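# Unpack folded necktie flat, keep block and ball in basket

## Task

Lift the folded necktie out of the basket and lay the entire tie on the table outside the basket. It must stay doubled over, with one half resting on the other, and lie straight and flat: not crumpled, twisted, doubled back on itself or standing on its edge. At the end the block and the ball must both be inside the basket, and the basket must rest upright and flat on the table. Finally open the grippers and pull the arms away.

## Robot and tools

Robot: two arms, left_arm and right_arm, each a six-joint arm with a two-finger parallel gripper and a wrist camera. Each base sits on a tilted plate, and both plates hang from one metal frame behind the arms. A plate and its half of the frame count as part of that arm for the controller's too-close check.

Frames. The scene frame has its origin at table-top height, midway between the two nominal bases; +z is up, +x points out over the table, and left_arm is on the +y side (this is not the left of any image). Calibrated base poses in the scene frame: left_arm at (-0.037, +0.279, +0.184) m, quat_wxyz (+0.916, -0.158, +0.369, +0.014); right_arm at (+0.009, -0.267, +0.184) m, quat_wxyz (+0.916, +0.154, +0.371, -0.005). Since the bases are tilted, up in the left base frame is (-0.681, -0.279, +0.677) and in the right base frame (-0.681, +0.279, +0.677). Every hand position, orientation, velocity and target, and each wrist camera pose, is in that arm's own base frame. Fixed cameras and the table use the scene frame.

Gripper. Fingers point along the gripper's +z axis and spread along its y axis. end_effector_position is the spot between the pads, roughly 1 cm short of the fingertips.

The row. Every motion command is built from rows of 16 plain numbers: left_arm x, y, z, qw, qx, qy, qz, opening, then right_arm in the same order. Include both arms even if one stays put. x, y, z are an absolute place in metres for that gripper, in its own base frame; the quaternion is an absolute orientation, w first. Opening runs from -1 (closed) to +1 (fully open, 0.094 m). To keep an arm still, resend its whole pose from the last result before it stopped, with its intended opening; reuse the same quaternion each time rather than the drifting reported one. Resend a gripper's present opening to leave it unchanged; 0 is itself a command.

execute_actions(actions, cameras): actions is a list of actions; each action is a list of up to 15 rows, one per 1/30 s step, and the last row is held to fill 15 steps (0.5 s). An empty list just returns state and images. An action is rejected for both arms if any target lies over 0.6 m from that gripper's current position along any of the gripper's axes; the whole call is rejected if the first action fails this against the last reported state or any action is malformed. Each step the controller clips the command to within 100 mm and 20 degrees of the measured pose, so one action may fall short; continue in the next one.

move(target, speed, blend, opening_speed, blocking, cameras): drives each gripper in a straight line from its Hand target to the target. target is one 16-number row or a list of up to 15 rows (no 0.6 m limit), all sharing at most 10 s. speed is m/s, 0.002 to 0.5, default 0.25 (turning up to twice that in rad/s), one value or one per target. blend in metres rounds corners in a list; 0 stops at each. opening_speed is per second on the -1..+1 scale, at least 0.2; use a low value to close on soft things. Openings of the first row are sent at the start; later rows' openings are applied after all arms halt there. blocking=false returns after about 0.5 s while the move runs; a new move replaces it. Paths do not avoid obstacles or the other arm, and grippers lag and overshoot more at speed. The result adds a move: line giving the ending (done, off_target, moving, held, fault) and limits (paced = pose clipped, held = steps withheld). done means at rest within 10 mm and 2 degrees; neither done nor off_target tells you about contact.

wait(seconds 0 to 10) lets time run with last commands held. stop brakes a running move. zoom_image(camera, region [x0, y0, x1, y1] pixels, at most 504 by 504) enlarges part of a camera's latest image. read_manual(section) only returns licence text. finished_scene(scene) ends the current scene, given its number; it cannot be undone.

Cameras: cam_high, cam_low, cam_roll_left, cam_roll_right, cam_left_wrist, cam_right_wrist, each 672x504, with calibration given as K, distortion and T_world_to_cam (fixed cameras from the scene frame, wrist cameras from their arm's base frame). Fixed cameras may be shifted up to about 2.3 degrees and 9 mm.

Result lines: end_effector_position and end_effector_quat_wxyz per arm; Hand target (where the arm now heads, possibly short of your command); Tool commands; grip_measured (measured opening on the command scale, reading up to about 1.6 mm wide when empty and narrower than a squeezed part); Joint positions (last value = opening in metres); Joint velocities ('within noise' when still); joint torques (offset, noisy, joints 1 to 3 wrap past ±28 N m); step readings for execute_actions calls. Friction can leave a hand a centimetre or more off target with no contact. Pads squeeze about 50 to 64 N each; to release, command an opening well above grip_measured.

Motor heat rises from holding loads, long reach or pushing at unreachable poses: MOTOR HOT at 75 °C, at 90 °C the arm folds up and idles, at 100 °C it falls.

Avoid: dropping things or releasing them while moving, fast impacts, hard presses, arms or grippers hitting each other (the clearance check does not guard gripper against gripper), paths near an arm's own base (go around it), and anything leaving the table. Brief outside tugs on held parts or loose objects can occur. Faster finishes and smoother, lower-effort motion are better.

Each tool is called after "Emit:" by a JSON object that holds its "method" and its "body", one argument or row to a line.

## Session

Emit:
{"method": "execute_actions", "body": {
  "actions": []
}}

Emit:
{"method": "zoom_image", "body": {
  "camera": "cam_high",
  "region": [100, 140, 600, 480]
}}

Scene clock: 0.00 s.
left_arm: end_effector_position=(+0.0845, +0.2105, +0.2513) grip_measured=+1.000 end_effector_quat_wxyz=(+0.605, -0.463, +0.646, +0.039) | right_arm: end_effector_position=(+0.2864, +0.2889, +0.1276) grip_measured=+1.000 end_effector_quat_wxyz=(+0.654, -0.350, +0.645, +0.180)
Joint positions: left_arm=[2.007 0.715 0.711 -0.836 1.207 0.247 0.094] | right_arm=[0.803 1.726 0.315 1.332 0.037 -0.226 0.094]
Joint velocities: within noise
Joint torques (N m): no reading
Heat: left arm: 27 °C; right arm: 27 °C.
Hand target: left_arm +0.0843, +0.2100, +0.2538; +0.607, -0.462, +0.646, +0.041 | right_arm +0.2835, +0.2917, +0.1254; +0.650, -0.358, +0.644, +0.183
Tool commands: left_gripper/opening=+1.0 right_gripper/opening=+1.0
camera_calibration:
cam_left_wrist: T_world_to_cam=[[0.653704, -0.558596, 0.510531, -0.0658484], [-0.179948, -0.770026, -0.61211, 0.367343], [0.735044, 0.30827, -0.603887, 0.111606], [0, 0, 0, 1]] pos_world=[0.0271127, 0.211676, 0.325869]
cam_right_wrist: T_world_to_cam=[[0.691214, -0.69629, 0.193397, -0.0170325], [-0.196817, -0.438894, -0.876719, 0.33877], [0.695332, 0.567937, -0.440411, -0.220098], [0, 0, 0, 1]] pos_world=[0.23149, 0.261826, 0.203366]

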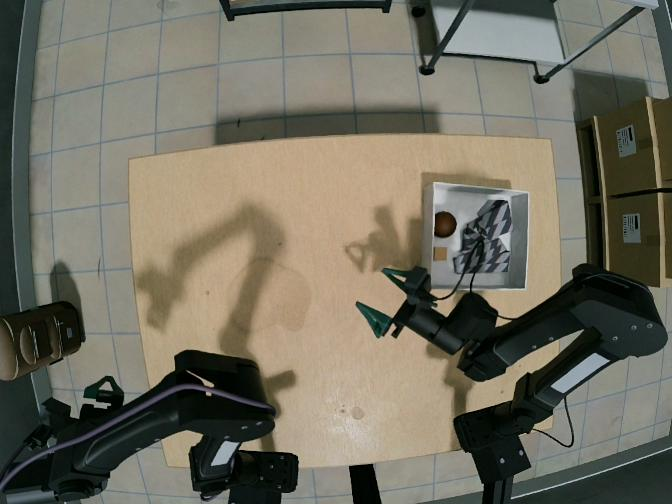

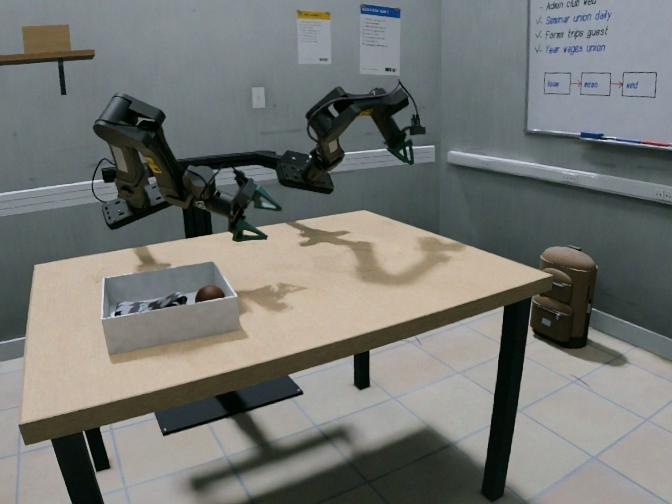

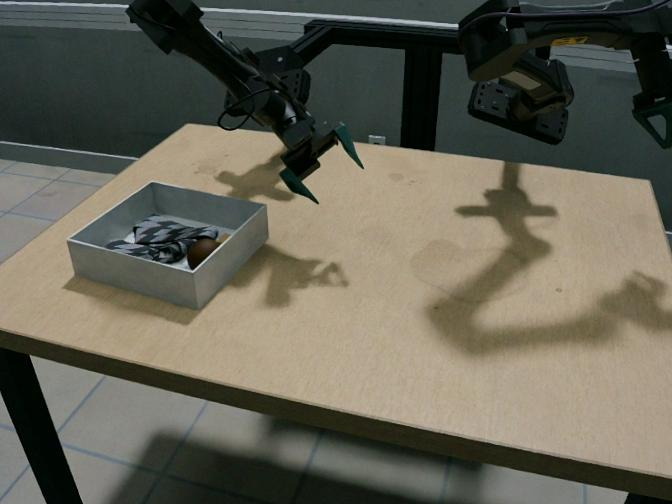

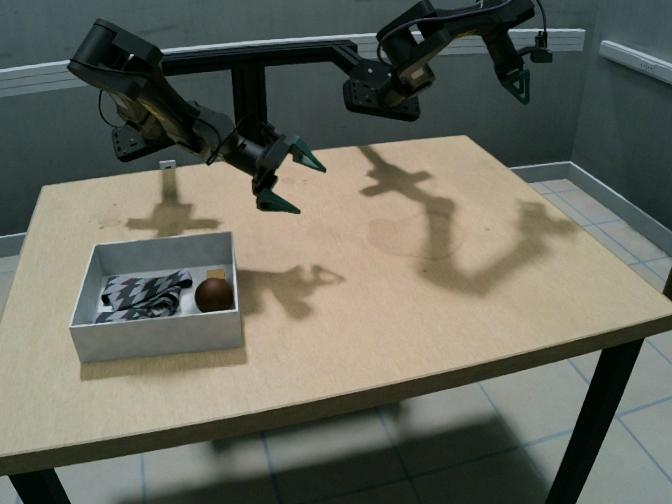

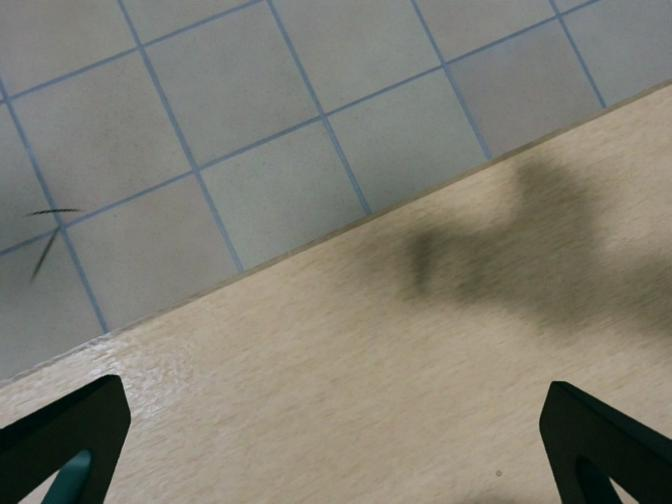

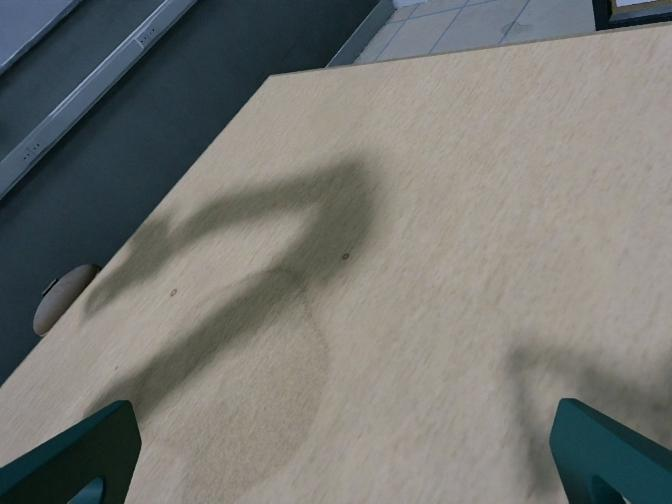

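Scaled by 1.008 from the camera's 672x504 image, which has a finer 960x720 frame.

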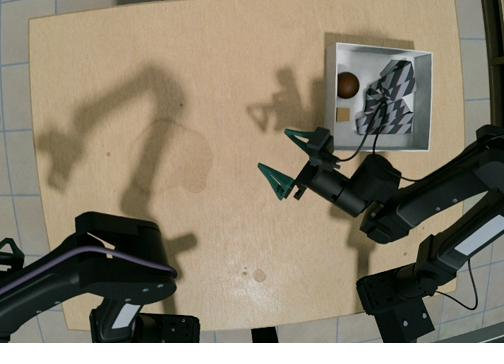

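Emit:
{"method": "move", "body": {
  "target": [0.0843,0.2100,0.2538,0.607,-0.462,0.646,0.041,1,0.2009,0.0491,0.3531,0.371,-0.005,0.916,-0.154,0.5],
  "speed": 0.3
}}

Scene clock: 8.43 s.
left_arm: end_effector_position=(+0.0845, +0.2105, +0.2513) grip_measured=+1.000 end_effector_quat_wxyz=(+0.605, -0.463, +0.646, +0.039) | right_arm: end_effector_position=(+0.2049, +0.0521, +0.3485) grip_measured=+0.501 end_effector_quat_wxyz=(+0.412, -0.030, +0.905, -0.103)
Joint positions: left_arm=[2.007 0.715 0.711 -0.836 1.207 0.247 0.094] | right_arm=[0.843 1.055 1.579 -1.559 0.733 0.567 0.071]
Joint velocities: within noise
Joint torques (N m): left_arm=[0.44 0.5 3.75 0.97 0.14 0] | right_arm=[0.64 -4.03 5.98 0.66 -0.06 -0.08]
Heat: left arm: 27 °C; right arm: 27 °C.
Hand target: left_arm +0.0843, +0.2100, +0.2537; +0.607, -0.462, +0.646, +0.041 | right_arm +0.2018, +0.0487, +0.3525; +0.413, -0.033, +0.905, -0.102
Off the commanded pose: left_arm 0.003 m, 0 deg | right_arm 0.007 m, 8 deg.
joint sent to its limit (right arm) — joint 4 (wrist pitch), lower limit. The joint targets are off in orientation, not in position.
move: off_target (right_arm)
camera_calibration:
cam_left_wrist: T_world_to_cam=[[0.653704, -0.558596, 0.510531, -0.0658484], [-0.179948, -0.770026, -0.61211, 0.367343], [0.735044, 0.30827, -0.603887, 0.111606], [0, 0, 0, 1]] pos_world=[0.0271127, 0.211676, 0.325869]
cam_right_wrist: T_world_to_cam=[[-0.053597, -0.981093, 0.185966, 0.00176789], [-0.891422, -0.0369153, -0.451668, 0.385815], [0.449994, -0.189982, -0.872589, 0.308752], [0, 0, 0, 1]] pos_world=[0.205082, 0.0746343, 0.443345]

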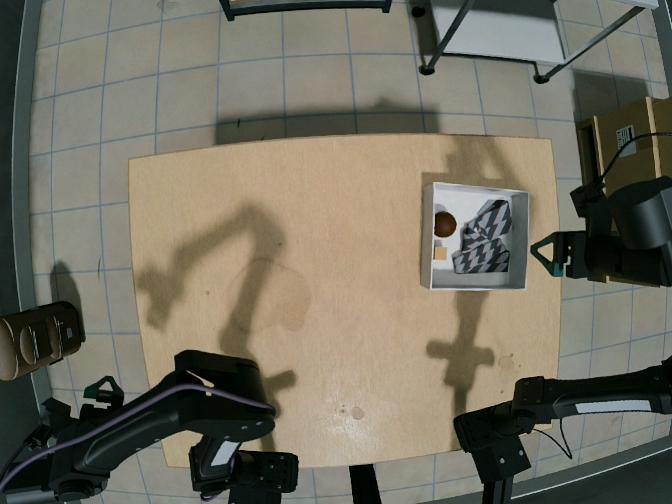

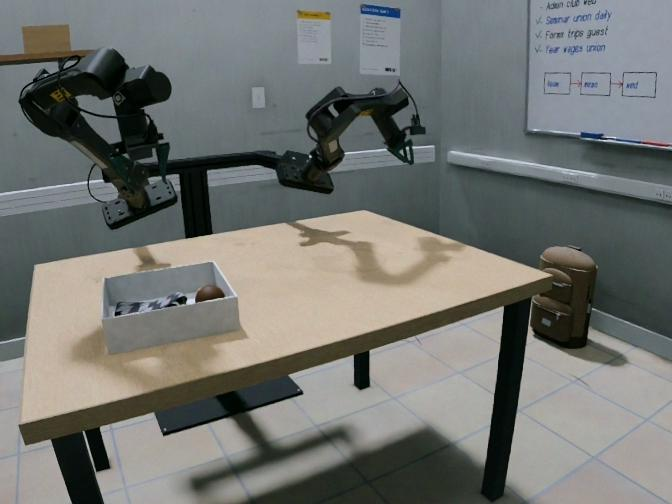

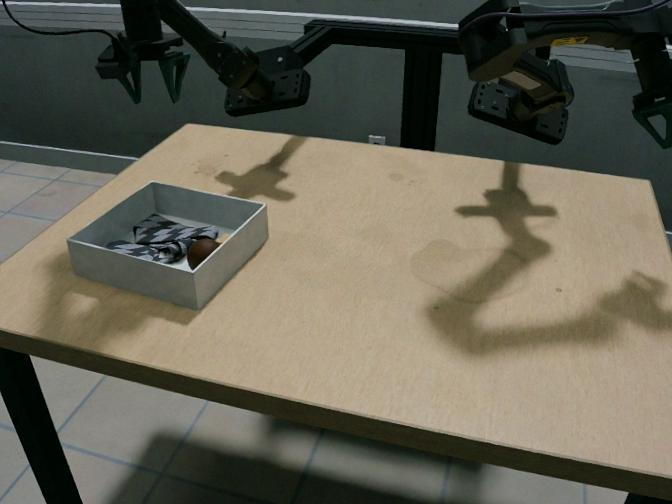

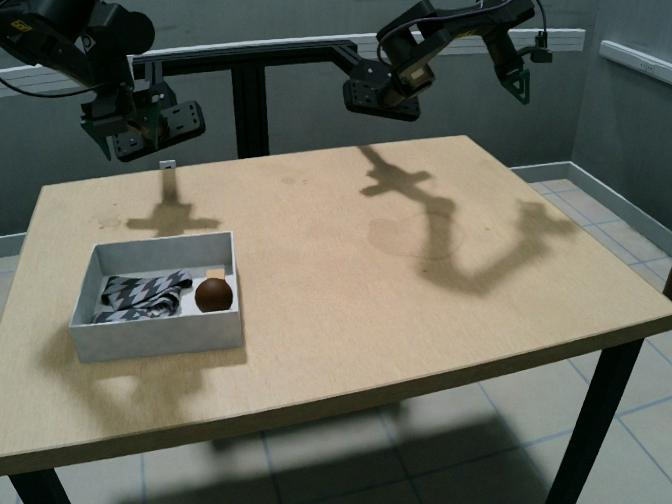

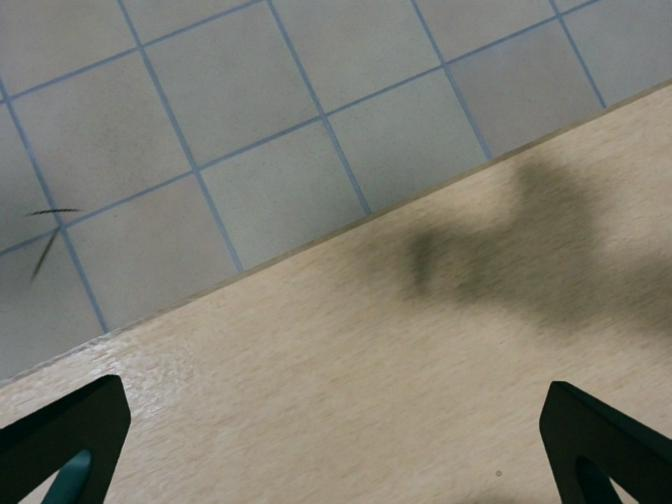

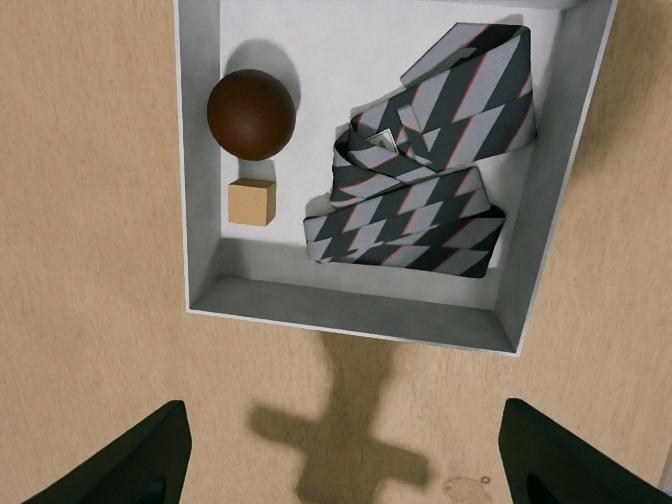

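Emit:
{"method": "zoom_image", "body": {
  "camera": "cam_right_wrist",
  "region": [280, 0, 600, 300]
}}

Emit:
{"method": "zoom_image", "body": {
  "camera": "cam_high",
  "region": [410, 170, 550, 300]
}}

Emit:
{"method": "zoom_image", "body": {
  "camera": "cam_roll_right",
  "region": [60, 220, 260, 370]
}}

Scaled by 1.575 from the camera's 672x504 image, which has a finer 960x720 frame.

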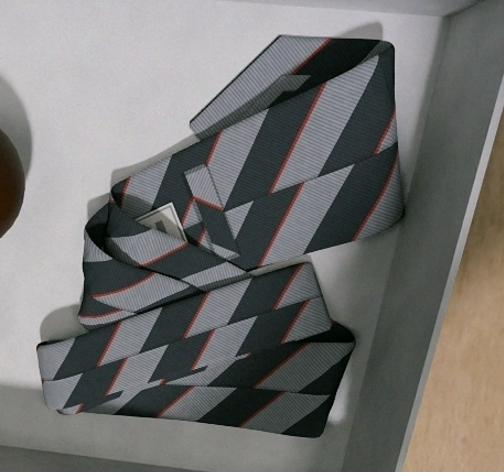

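Scaled by 3.600 from the camera's 672x504 image, which has a finer 960x720 frame.

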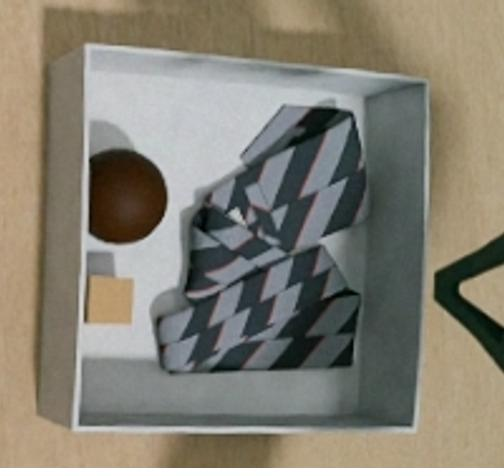

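Scaled by 2.520 from the camera's 672x504 image, which has a finer 960x720 frame.

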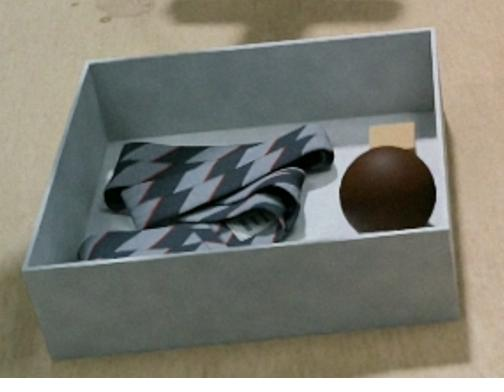

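Emit:
{"method": "move", "body": {
  "target": [0.0843,0.2100,0.2538,0.607,-0.462,0.646,0.041,1,0.2382,0.0002,0.2631,0.371,-0.005,0.916,-0.154,0.0],
  "speed": 0.25,
  "cameras": ["cam_right_wrist"]
}}

Emit:
{"method": "zoom_image", "body": {
  "camera": "cam_right_wrist",
  "region": [200, 0, 640, 330]
}}

Scene clock: 23.90 s.
left_arm: end_effector_position=(+0.0845, +0.2105, +0.2513) grip_measured=+1.000 end_effector_quat_wxyz=(+0.605, -0.463, +0.646, +0.039) | right_arm: end_effector_position=(+0.2392, +0.0005, +0.2645) grip_measured=+0.001 end_effector_quat_wxyz=(+0.367, -0.002, +0.917, -0.157)
Joint positions: left_arm=[2.007 0.715 0.711 -0.836 1.207 0.247 0.094] | right_arm=[0.4 0.93 1.151 -1.151 0.553 0.208 0.047]
Joint velocities: within noise
Joint torques (N m): left_arm=[0.46 0.5 3.74 0.97 0.14 -0.01] | right_arm=[0.35 -7.3 3.78 0.76 -0.03 -0.07]
Heat: left arm: 28 °C; right arm: 27 °C.
Hand target: left_arm +0.0843, +0.2100, +0.2537; +0.607, -0.462, +0.646, +0.041 | right_arm +0.2382, +0.0002, +0.2630; +0.371, -0.005, +0.916, -0.154
Off the commanded pose: left_arm 0.003 m, 0 deg | right_arm 0.002 m, 1 deg.
move: done
camera_calibration:
cam_right_wrist: T_world_to_cam=[[-0.135603, -0.95427, 0.266422, -0.0330495], [-0.926798, 0.0271211, -0.374579, 0.364585], [0.350223, -0.297714, -0.888093, 0.238192], [0, 0, 0, 1]] pos_world=[0.249995, 0.029487, 0.356908]
Images, in order (width x height): cam_right_wrist 672x504.

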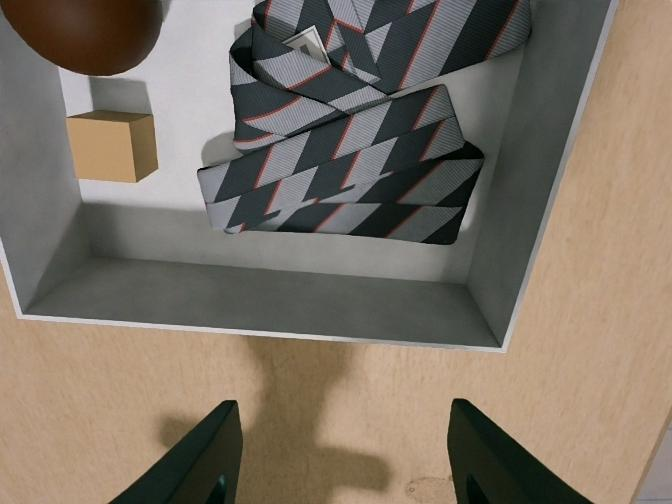

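Scaled by 1.145 from the camera's 672x504 image, which has a finer 960x720 frame.

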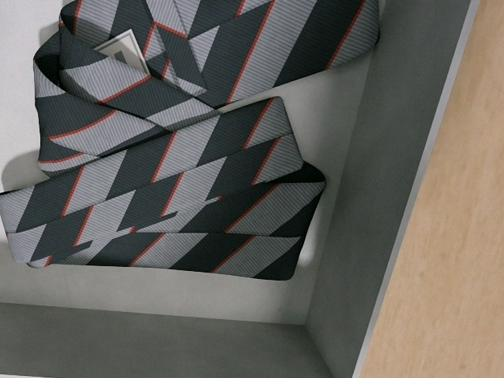

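Emit:
{"method": "move", "body": {
  "target": [0.0843,0.2100,0.2538,0.607,-0.462,0.646,0.041,1,0.2916,0.0330,0.3328,0.371,-0.005,0.916,-0.154,1.0],
  "speed": 0.25,
  "cameras": ["cam_right_wrist"]
}}

Emit:
{"method": "zoom_image", "body": {
  "camera": "cam_right_wrist",
  "region": [180, 60, 640, 404]
}}

Scene clock: 27.77 s.
left_arm: end_effector_position=(+0.0845, +0.2105, +0.2513) grip_measured=+1.000 end_effector_quat_wxyz=(+0.605, -0.463, +0.646, +0.039) | right_arm: end_effector_position=(+0.2895, +0.0303, +0.3318) grip_measured=+0.999 end_effector_quat_wxyz=(+0.374, -0.005, +0.915, -0.151)
Joint positions: left_arm=[2.007 0.715 0.711 -0.836 1.207 0.247 0.094] | right_arm=[0.436 1.235 1.585 -1.275 0.567 0.23 0.094]
Joint velocities: within noise
Joint torques (N m): left_arm=[0.46 0.51 3.74 0.97 0.14 -0.01] | right_arm=[3.12 -6.6 7.35 0.45 0.1 0.14]
Heat: left arm: 28 °C; right arm: 27 °C.
Hand target: left_arm +0.0843, +0.2100, +0.2537; +0.607, -0.462, +0.646, +0.041 | right_arm +0.2916, +0.0330, +0.3328; +0.371, -0.005, +0.916, -0.154
Off the commanded pose: left_arm 0.003 m, 0 deg | right_arm 0.004 m, 0 deg.
move: done
camera_calibration:
cam_right_wrist: T_world_to_cam=[[-0.127608, -0.957719, 0.257857, -0.0151223], [-0.92152, 0.0183471, -0.387898, 0.438745], [0.366767, -0.287119, -0.884898, 0.283062], [0, 0, 0, 1]] pos_world=[0.298565, 0.05874, 0.424569]
Images, in order (width x height): cam_right_wrist 672x504.

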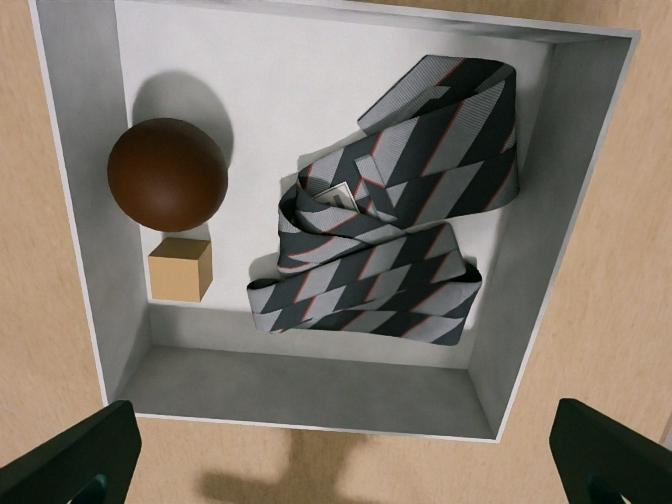

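Scaled by 1.096 from the camera's 672x504 image, which has a finer 960x720 frame.

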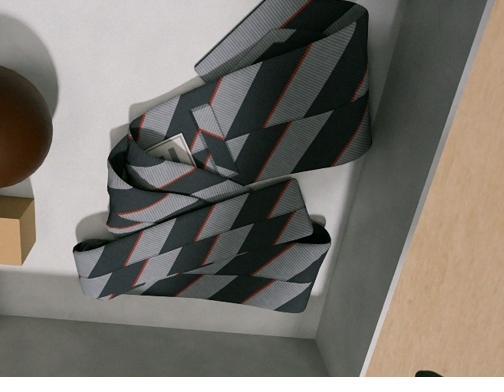

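Emit:
{"method": "move", "body": {
  "target": [0.0843,0.2100,0.2538,0.607,-0.462,0.646,0.041,1,0.3227,-0.0533,0.2667,0.1205,-0.7049,0.585,-0.3832,0.3],
  "speed": 0.25,
  "cameras": ["cam_right_wrist","cam_high"]
}}

Scene clock: 66.00 s.
left_arm: end_effector_position=(+0.0845, +0.2105, +0.2513) grip_measured=+1.000 end_effector_quat_wxyz=(+0.605, -0.463, +0.646, +0.039) | right_arm: end_effector_position=(+0.3271, -0.0542, +0.2651) grip_measured=+0.302 end_effector_quat_wxyz=(-0.113, +0.703, -0.590, +0.380)
Joint positions: left_arm=[2.007 0.715 0.711 -0.836 1.207 0.247 0.094] | right_arm=[-0.018 1.174 1.237 -0.857 0.281 -1.878 0.061]
Joint velocities: within noise
Joint torques (N m): left_arm=[0.46 0.49 3.74 0.97 0.14 -0.01] | right_arm=[0.68 -12.01 4.01 0.71 -0.12 -0.08]
Heat: left arm: 28 °C; right arm: 27 °C.
Hand target: left_arm +0.0843, +0.2100, +0.2537; +0.607, -0.462, +0.646, +0.041 | right_arm +0.3228, -0.0532, +0.2666; -0.120, +0.705, -0.585, +0.383
Off the commanded pose: left_arm 0.003 m, 0 deg | right_arm 0.005 m, 1 deg.
move: done
camera_calibration:
cam_right_wrist: T_world_to_cam=[[0.743708, 0.247105, 0.621158, -0.390089], [-0.260712, -0.74839, 0.60987, -0.0731573], [0.615571, -0.615508, -0.492161, -0.0172774], [0, 0, 0, 1]] pos_world=[0.281674, 0.0310083, 0.27842]
Images, in order (width x height): cam_high 672x504, cam_right_wrist 672x504.

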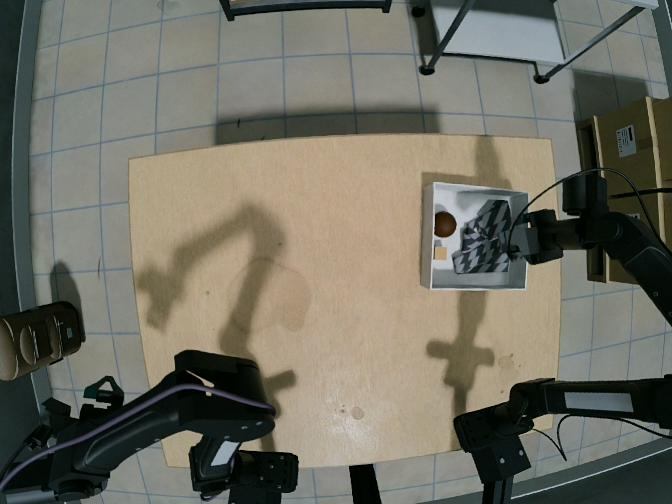

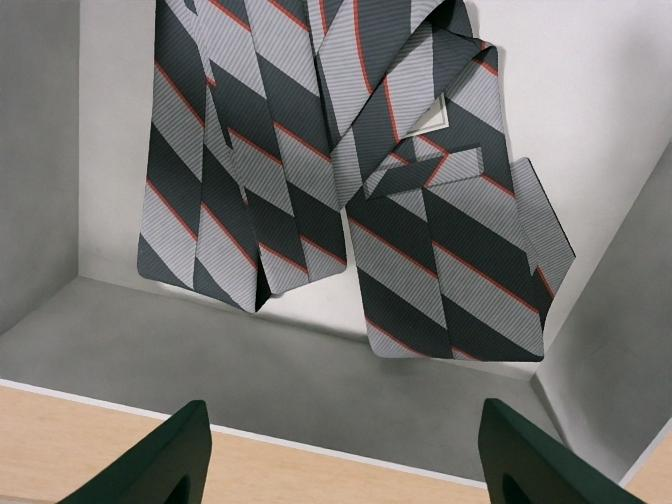

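Emit:
{"method": "move", "body": {
  "target": [0.0843,0.2100,0.2538,0.607,-0.462,0.646,0.041,1,0.3588,-0.0747,0.2084,0.1205,-0.7049,0.585,-0.3832,-0.05],
  "speed": 0.15,
  "cameras": ["cam_right_wrist","cam_high"]
}}

Scene clock: 75.20 s.
left_arm: end_effector_position=(+0.0845, +0.2105, +0.2513) grip_measured=+1.000 end_effector_quat_wxyz=(+0.605, -0.463, +0.646, +0.039) | right_arm: end_effector_position=(+0.3572, -0.0751, +0.2195) grip_measured=-0.049 end_effector_quat_wxyz=(-0.124, +0.696, -0.587, +0.395)
Joint positions: left_arm=[2.007 0.715 0.711 -0.836 1.207 0.247 0.094] | right_arm=[-0.104 1.226 1.053 -0.566 0.218 -1.941 0.045]
Joint velocities: within noise
Joint torques (N m): left_arm=[0.46 0.5 3.75 0.97 0.14 -0.01] | right_arm=[0.59 -7.9 3.78 0.79 -0.12 -0.08]
Heat: left arm: 28 °C; right arm: 28 °C.
Hand target: left_arm +0.0843, +0.2100, +0.2537; +0.607, -0.462, +0.646, +0.041 | right_arm +0.3585, -0.0746, +0.2084; -0.121, +0.705, -0.585, +0.383
Off the commanded pose: left_arm 0.003 m, 0 deg | right_arm 0.011 m, 2 deg.
move: off_target (right_arm)
camera_calibration:
cam_right_wrist: T_world_to_cam=[[0.718011, 0.249264, 0.649867, -0.375937], [-0.284397, -0.747114, 0.600782, -0.0425815], [0.635278, -0.616189, -0.465546, -0.0840864], [0, 0, 0, 1]] pos_world=[0.311235, 0.0100813, 0.230746]
Images, in order (width x height): cam_high 672x504, cam_right_wrist 672x504.

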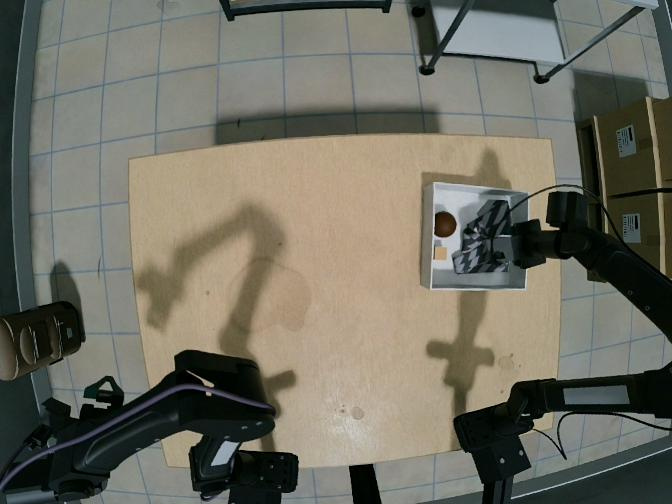

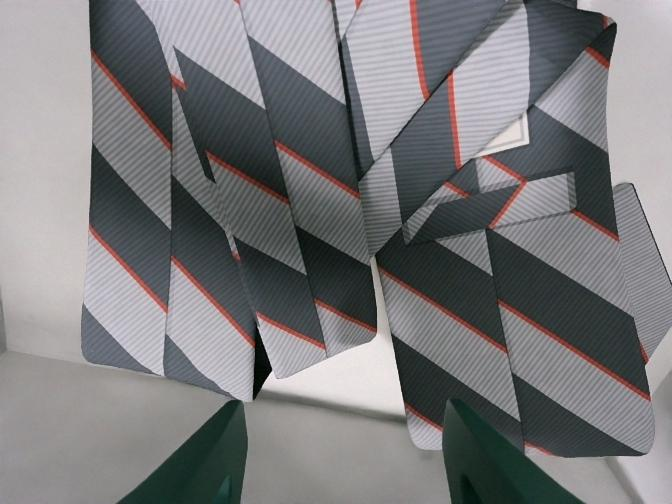

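Emit:
{"method": "move", "body": {
  "target": [0.0843,0.2100,0.2538,0.607,-0.462,0.646,0.041,1,0.3745,-0.0809,0.1794,0.1205,-0.7049,0.585,-0.3832,-0.05],
  "speed": 0.1,
  "cameras": ["cam_right_wrist","cam_roll_right"]
}}

Scene clock: 79.70 s.
left_arm: end_effector_position=(+0.0845, +0.2105, +0.2513) grip_measured=+1.000 end_effector_quat_wxyz=(+0.605, -0.463, +0.646, +0.039) | right_arm: end_effector_position=(+0.3737, -0.0813, +0.1921) grip_measured=-0.049 end_effector_quat_wxyz=(-0.125, +0.695, -0.587, +0.396)
Joint positions: left_arm=[2.007 0.715 0.711 -0.836 1.207 0.247 0.094] | right_arm=[-0.122 1.291 0.986 -0.427 0.206 -1.953 0.045]
Joint velocities: within noise
Joint torques (N m): left_arm=[0.46 0.51 3.75 0.97 0.14 0] | right_arm=[0.68 -7.79 3.17 0.8 -0.12 -0.08]
Heat: left arm: 28 °C; right arm: 28 °C.
Hand target: left_arm +0.0843, +0.2100, +0.2537; +0.607, -0.462, +0.646, +0.041 | right_arm +0.3740, -0.0809, +0.1795; -0.120, +0.705, -0.585, +0.383
Off the commanded pose: left_arm 0.003 m, 0 deg | right_arm 0.013 m, 2 deg.
move: off_target (right_arm)
camera_calibration:
cam_right_wrist: T_world_to_cam=[[0.716051, 0.249605, 0.651896, -0.368059], [-0.286407, -0.746604, 0.600461, -0.0252581], [0.636586, -0.616668, -0.463118, -0.112118], [0, 0, 0, 1]] pos_world=[0.327687, 0.00387183, 0.203179]
Images, in order (width x height): cam_roll_right 672x504, cam_right_wrist 672x504.

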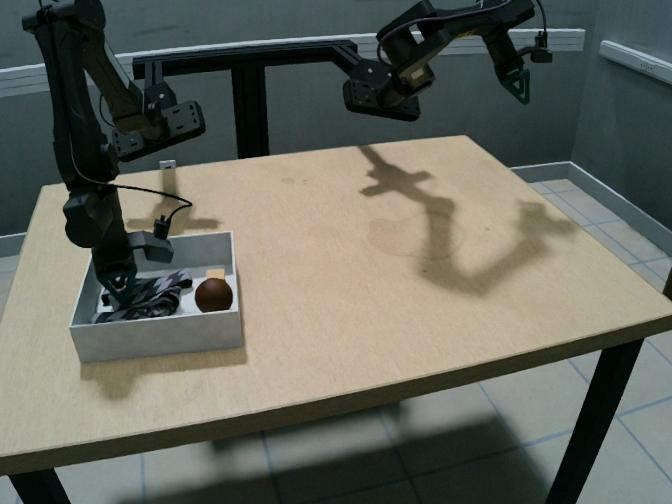

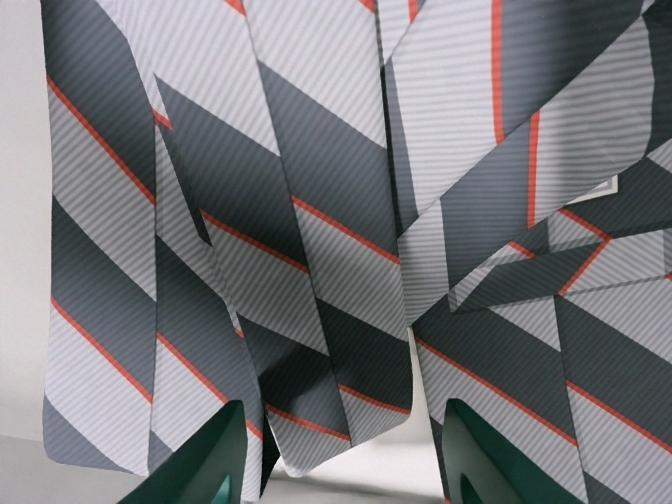

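Emit:
{"method": "move", "body": {
  "target": [
    [0.0843,0.2100,0.2538,0.607,-0.462,0.646,0.041,1,0.3825,-0.0851,0.1687,0.1205,-0.7049,0.585,-0.3832,-0.05],
    [0.0843,0.2100,0.2538,0.607,-0.462,0.646,0.041,1,0.3825,-0.0851,0.1687,0.1205,-0.7049,0.585,-0.3832,-1]
  ],
  "speed": 0.08,
  "cameras": ["cam_right_wrist","cam_roll_right"]
}}

Scene clock: 83.37 s.
left_arm: end_effector_position=(+0.0845, +0.2105, +0.2513) grip_measured=+1.000 end_effector_quat_wxyz=(+0.605, -0.463, +0.646, +0.039) | right_arm: end_effector_position=(+0.3821, -0.0852, +0.1836) grip_measured=-0.998 end_effector_quat_wxyz=(-0.126, +0.695, -0.586, +0.398)
Joint positions: left_arm=[2.007 0.715 0.711 -0.836 1.207 0.247 0.094] | right_arm=[-0.133 1.327 0.974 -0.374 0.196 -1.962 0]
Joint velocities: within noise
Joint torques (N m): left_arm=[0.46 0.51 3.71 0.97 0.14 -0.01] | right_arm=[0.62 -7.66 2.81 0.82 -0.12 -0.09]
Heat: left arm: 28 °C; right arm: 28 °C.
Hand target: left_arm +0.0843, +0.2100, +0.2537; +0.607, -0.462, +0.646, +0.041 | right_arm +0.3820, -0.0850, +0.1689; -0.121, +0.705, -0.585, +0.383
Off the commanded pose: left_arm 0.003 m, 0 deg | right_arm 0.015 m, 2 deg.
move: off_target (right_arm); target 2's new opening was sent with right_arm's hand 0.015 m and 2 deg from that target
camera_calibration:
cam_right_wrist: T_world_to_cam=[[0.71273, 0.250989, 0.654997, -0.366786], [-0.288372, -0.746382, 0.599797, -0.0197667], [0.63942, -0.616376, -0.45959, -0.125563], [0, 0, 0, 1]] pos_world=[0.336007, -0.0000882999, 0.194392]
Images, in order (width x height): cam_roll_right 672x504, cam_right_wrist 672x504.

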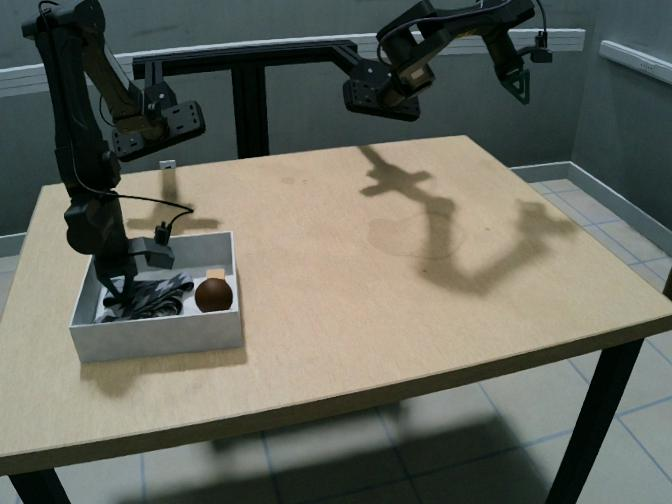

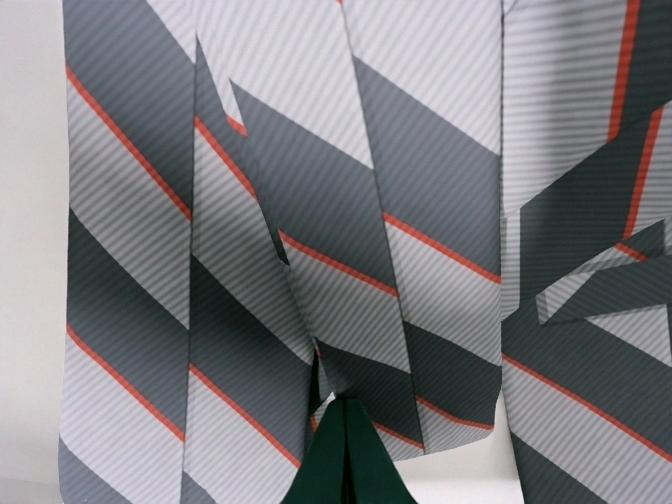

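Emit:
{"method": "move", "body": {
  "target": [0.0843,0.2100,0.2538,0.607,-0.462,0.646,0.041,1,0.3825,-0.0851,0.1687,0.1205,-0.7049,0.585,-0.3832,-0.05],
  "speed": 0.08,
  "cameras": ["cam_right_wrist"]
}}

Scene clock: 86.63 s.
left_arm: end_effector_position=(+0.0845, +0.2105, +0.2513) grip_measured=+1.000 end_effector_quat_wxyz=(+0.605, -0.463, +0.646, +0.039) | right_arm: end_effector_position=(+0.3825, -0.0852, +0.1840) grip_measured=-0.052 end_effector_quat_wxyz=(-0.127, +0.694, -0.586, +0.399)
Joint positions: left_arm=[2.007 0.715 0.711 -0.836 1.207 0.247 0.094] | right_arm=[-0.133 1.327 0.974 -0.372 0.196 -1.962 0.045]
Joint velocities: within noise
Joint torques (N m): left_arm=[0.47 0.51 3.74 0.98 0.14 0] | right_arm=[0.61 -7.62 2.88 0.78 -0.12 -0.09]
Heat: left arm: 28 °C; right arm: 28 °C.
Hand target: left_arm +0.0843, +0.2100, +0.2537; +0.607, -0.462, +0.646, +0.041 | right_arm +0.3820, -0.0850, +0.1690; -0.120, +0.705, -0.585, +0.383
Off the commanded pose: left_arm 0.003 m, 0 deg | right_arm 0.015 m, 2 deg.
move: off_target (right_arm)
camera_calibration:
cam_right_wrist: T_world_to_cam=[[0.711396, 0.251194, 0.656367, -0.366973], [-0.289313, -0.746463, 0.599243, -0.0194047], [0.640479, -0.616194, -0.458357, -0.126217], [0, 0, 0, 1]] pos_world=[0.336288, -0.0000778808, 0.194644]
Images, in order (width x height): cam_right_wrist 672x504.

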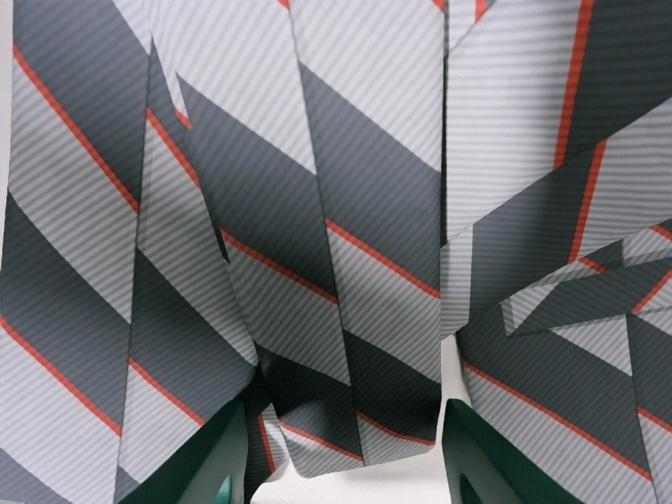

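Emit:
{"method": "move", "body": {
  "target": [
    [0.0843,0.2100,0.2538,0.607,-0.462,0.646,0.041,1,0.3911,-0.0846,0.1595,0.1205,-0.7049,0.585,-0.3832,-0.05],
    [0.0843,0.2100,0.2538,0.607,-0.462,0.646,0.041,1,0.3911,-0.0846,0.1595,0.1205,-0.7049,0.585,-0.3832,-1]
  ],
  "speed": 0.08,
  "cameras": ["cam_right_wrist"]
}}

Scene clock: 91.63 s.
left_arm: end_effector_position=(+0.0845, +0.2105, +0.2513) grip_measured=+1.000 end_effector_quat_wxyz=(+0.605, -0.463, +0.646, +0.039) | right_arm: end_effector_position=(+0.3903, -0.0873, +0.1812) grip_measured=-0.962 end_effector_quat_wxyz=(-0.128, +0.691, -0.585, +0.405)
Joint positions: left_arm=[2.007 0.715 0.711 -0.836 1.207 0.247 0.094] | right_arm=[-0.133 1.354 0.974 -0.332 0.202 -1.962 0.002]
Joint velocities: within noise
Joint torques (N m): left_arm=[0.46 0.51 3.75 0.97 0.14 0] | right_arm=[1.22 -6.84 2.24 0.87 -0.13 -0.03]
Heat: left arm: 28 °C; right arm: 27 °C.
Hand target: left_arm +0.0843, +0.2100, +0.2537; +0.607, -0.462, +0.646, +0.041 | right_arm +0.3900, -0.0845, +0.1599; -0.120, +0.705, -0.585, +0.383
Off the commanded pose: left_arm 0.003 m, 0 deg | right_arm 0.022 m, 3 deg.
move: off_target (right_arm); target 2's new opening was sent with right_arm's hand 0.022 m and 3 deg from that target
camera_calibration:
cam_right_wrist: T_world_to_cam=[[0.70467, 0.251669, 0.663403, -0.368818], [-0.299894, -0.74172, 0.599929, -0.0126511], [0.643043, -0.621703, -0.447193, -0.137319], [0, 0, 0, 1]] pos_world=[0.344403, -0.00193501, 0.190857]
Images, in order (width x height): cam_right_wrist 672x504.

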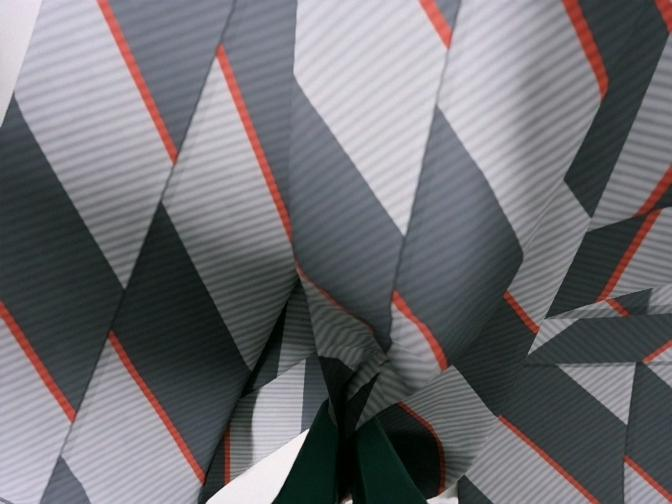

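Emit:
{"method": "move", "body": {
  "target": [0.0843,0.2100,0.2538,0.607,-0.462,0.646,0.041,1,0.3094,-0.0512,0.2408,0.1205,-0.7049,0.585,-0.3832,-1],
  "speed": 0.1
}}

Scene clock: 95.40 s.
left_arm: end_effector_position=(+0.0845, +0.2105, +0.2513) grip_measured=+1.000 end_effector_quat_wxyz=(+0.605, -0.463, +0.646, +0.039) | right_arm: end_effector_position=(+0.3130, -0.0539, +0.2329) grip_measured=-0.964 end_effector_quat_wxyz=(-0.114, +0.708, -0.584, +0.381)
Joint positions: left_arm=[2.007 0.715 0.711 -0.836 1.207 0.247 0.094] | right_arm=[-0.023 1.086 1.056 -0.759 0.27 -1.897 0.002]
Joint velocities: within noise
Joint torques (N m): left_arm=[0.47 0.5 3.75 0.97 0.14 -0.01] | right_arm=[1.8 -9.92 6.63 0.35 0.02 0.14]
Heat: left arm: 28 °C; right arm: 28 °C.
Hand target: left_arm +0.0843, +0.2100, +0.2537; +0.607, -0.462, +0.646, +0.041 | right_arm +0.3095, -0.0513, +0.2406; -0.121, +0.705, -0.585, +0.383
Off the commanded pose: left_arm 0.003 m, 0 deg | right_arm 0.009 m, 1 deg.
move: done
camera_calibration:
cam_left_wrist: T_world_to_cam=[[0.653704, -0.558596, 0.510531, -0.0658484], [-0.179948, -0.770026, -0.61211, 0.367343], [0.735044, 0.30827, -0.603887, 0.111606], [0, 0, 0, 1]] pos_world=[0.0271127, 0.211676, 0.325869]
cam_right_wrist: T_world_to_cam=[[0.739912, 0.260699, 0.620134, -0.357569], [-0.250148, -0.749121, 0.613387, -0.0611531], [0.624465, -0.608978, -0.48907, -0.027446], [0, 0, 0, 1]] pos_world=[0.266412, 0.0306928, 0.245829]

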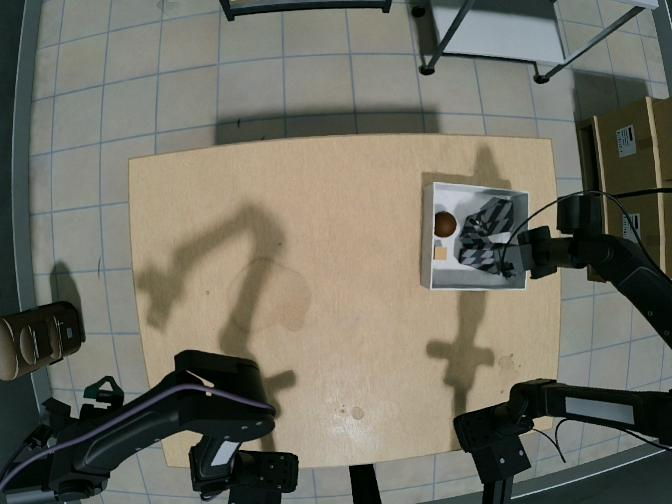

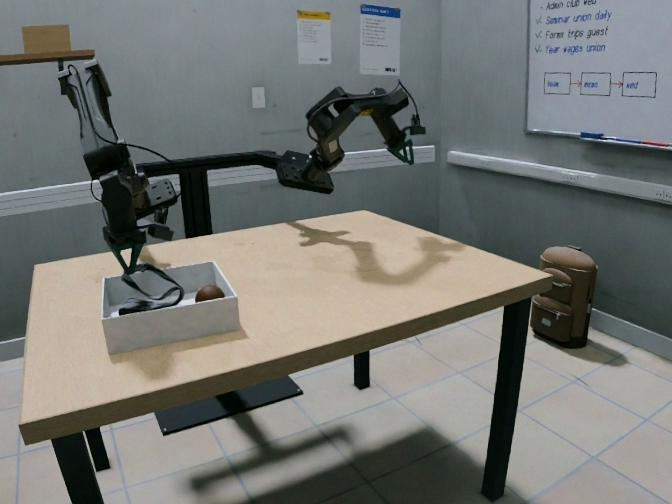

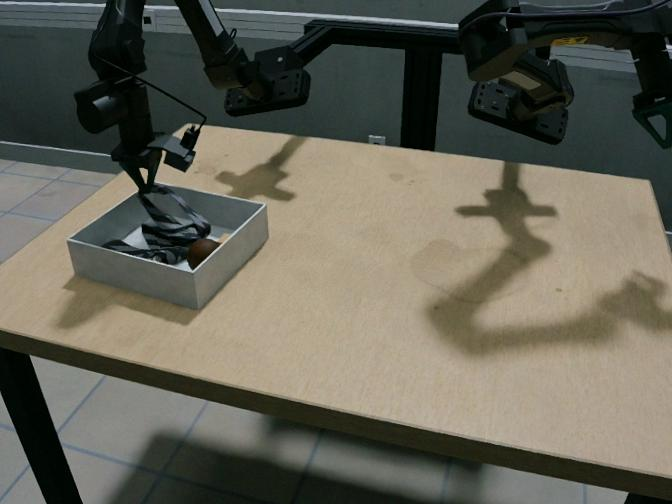

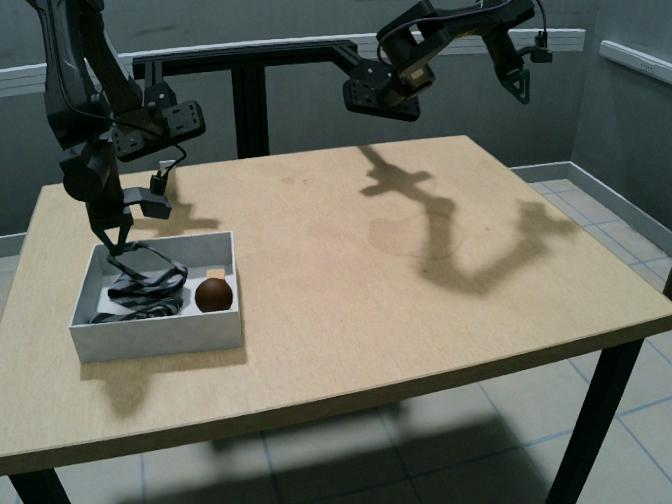

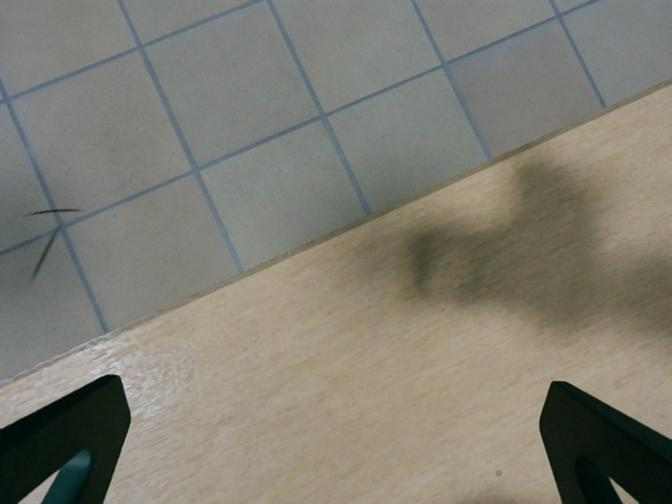

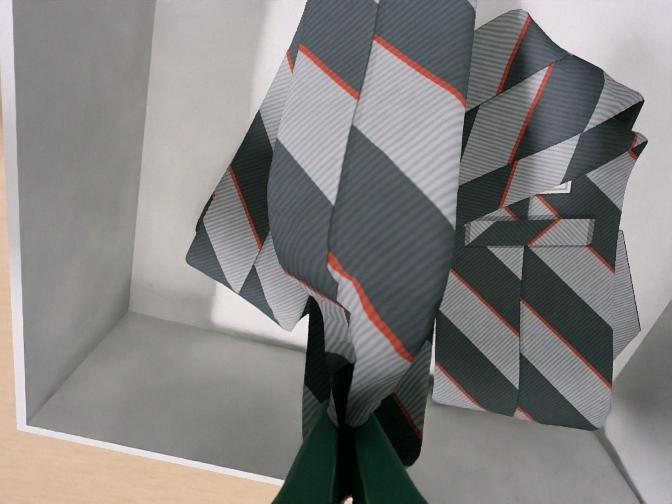

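Emit:
{"method": "zoom_image", "body": {
  "camera": "cam_roll_right",
  "region": [60, 210, 260, 360]
}}

Emit:
{"method": "zoom_image", "body": {
  "camera": "cam_right_wrist",
  "region": [180, 200, 500, 504]
}}

Emit:
{"method": "zoom_image", "body": {
  "camera": "cam_roll_left",
  "region": [60, 150, 280, 310]
}}

Scaled by 2.520 from the camera's 672x504 image, which has a finer 960x720 frame.

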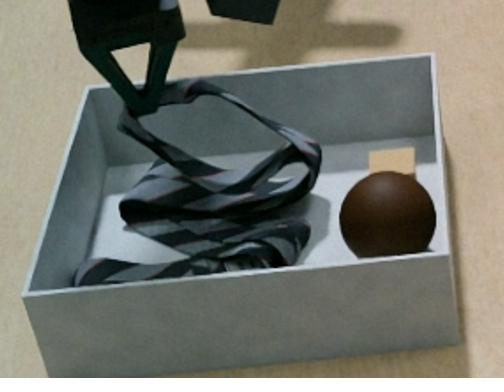

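Scaled by 1.575 from the camera's 672x504 image, which has a finer 960x720 frame.

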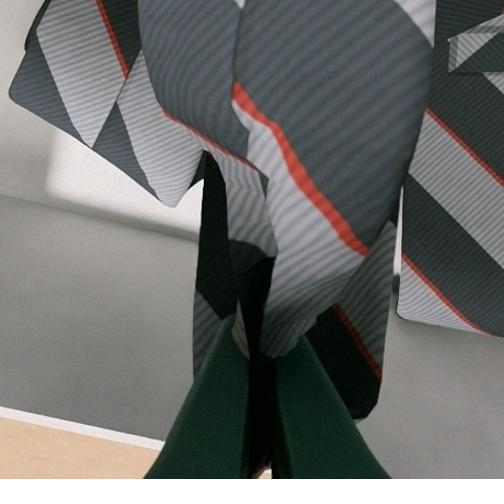

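Scaled by 2.291 from the camera's 672x504 image, which has a finer 960x720 frame.

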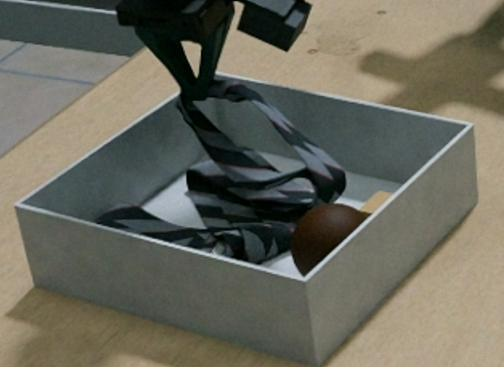

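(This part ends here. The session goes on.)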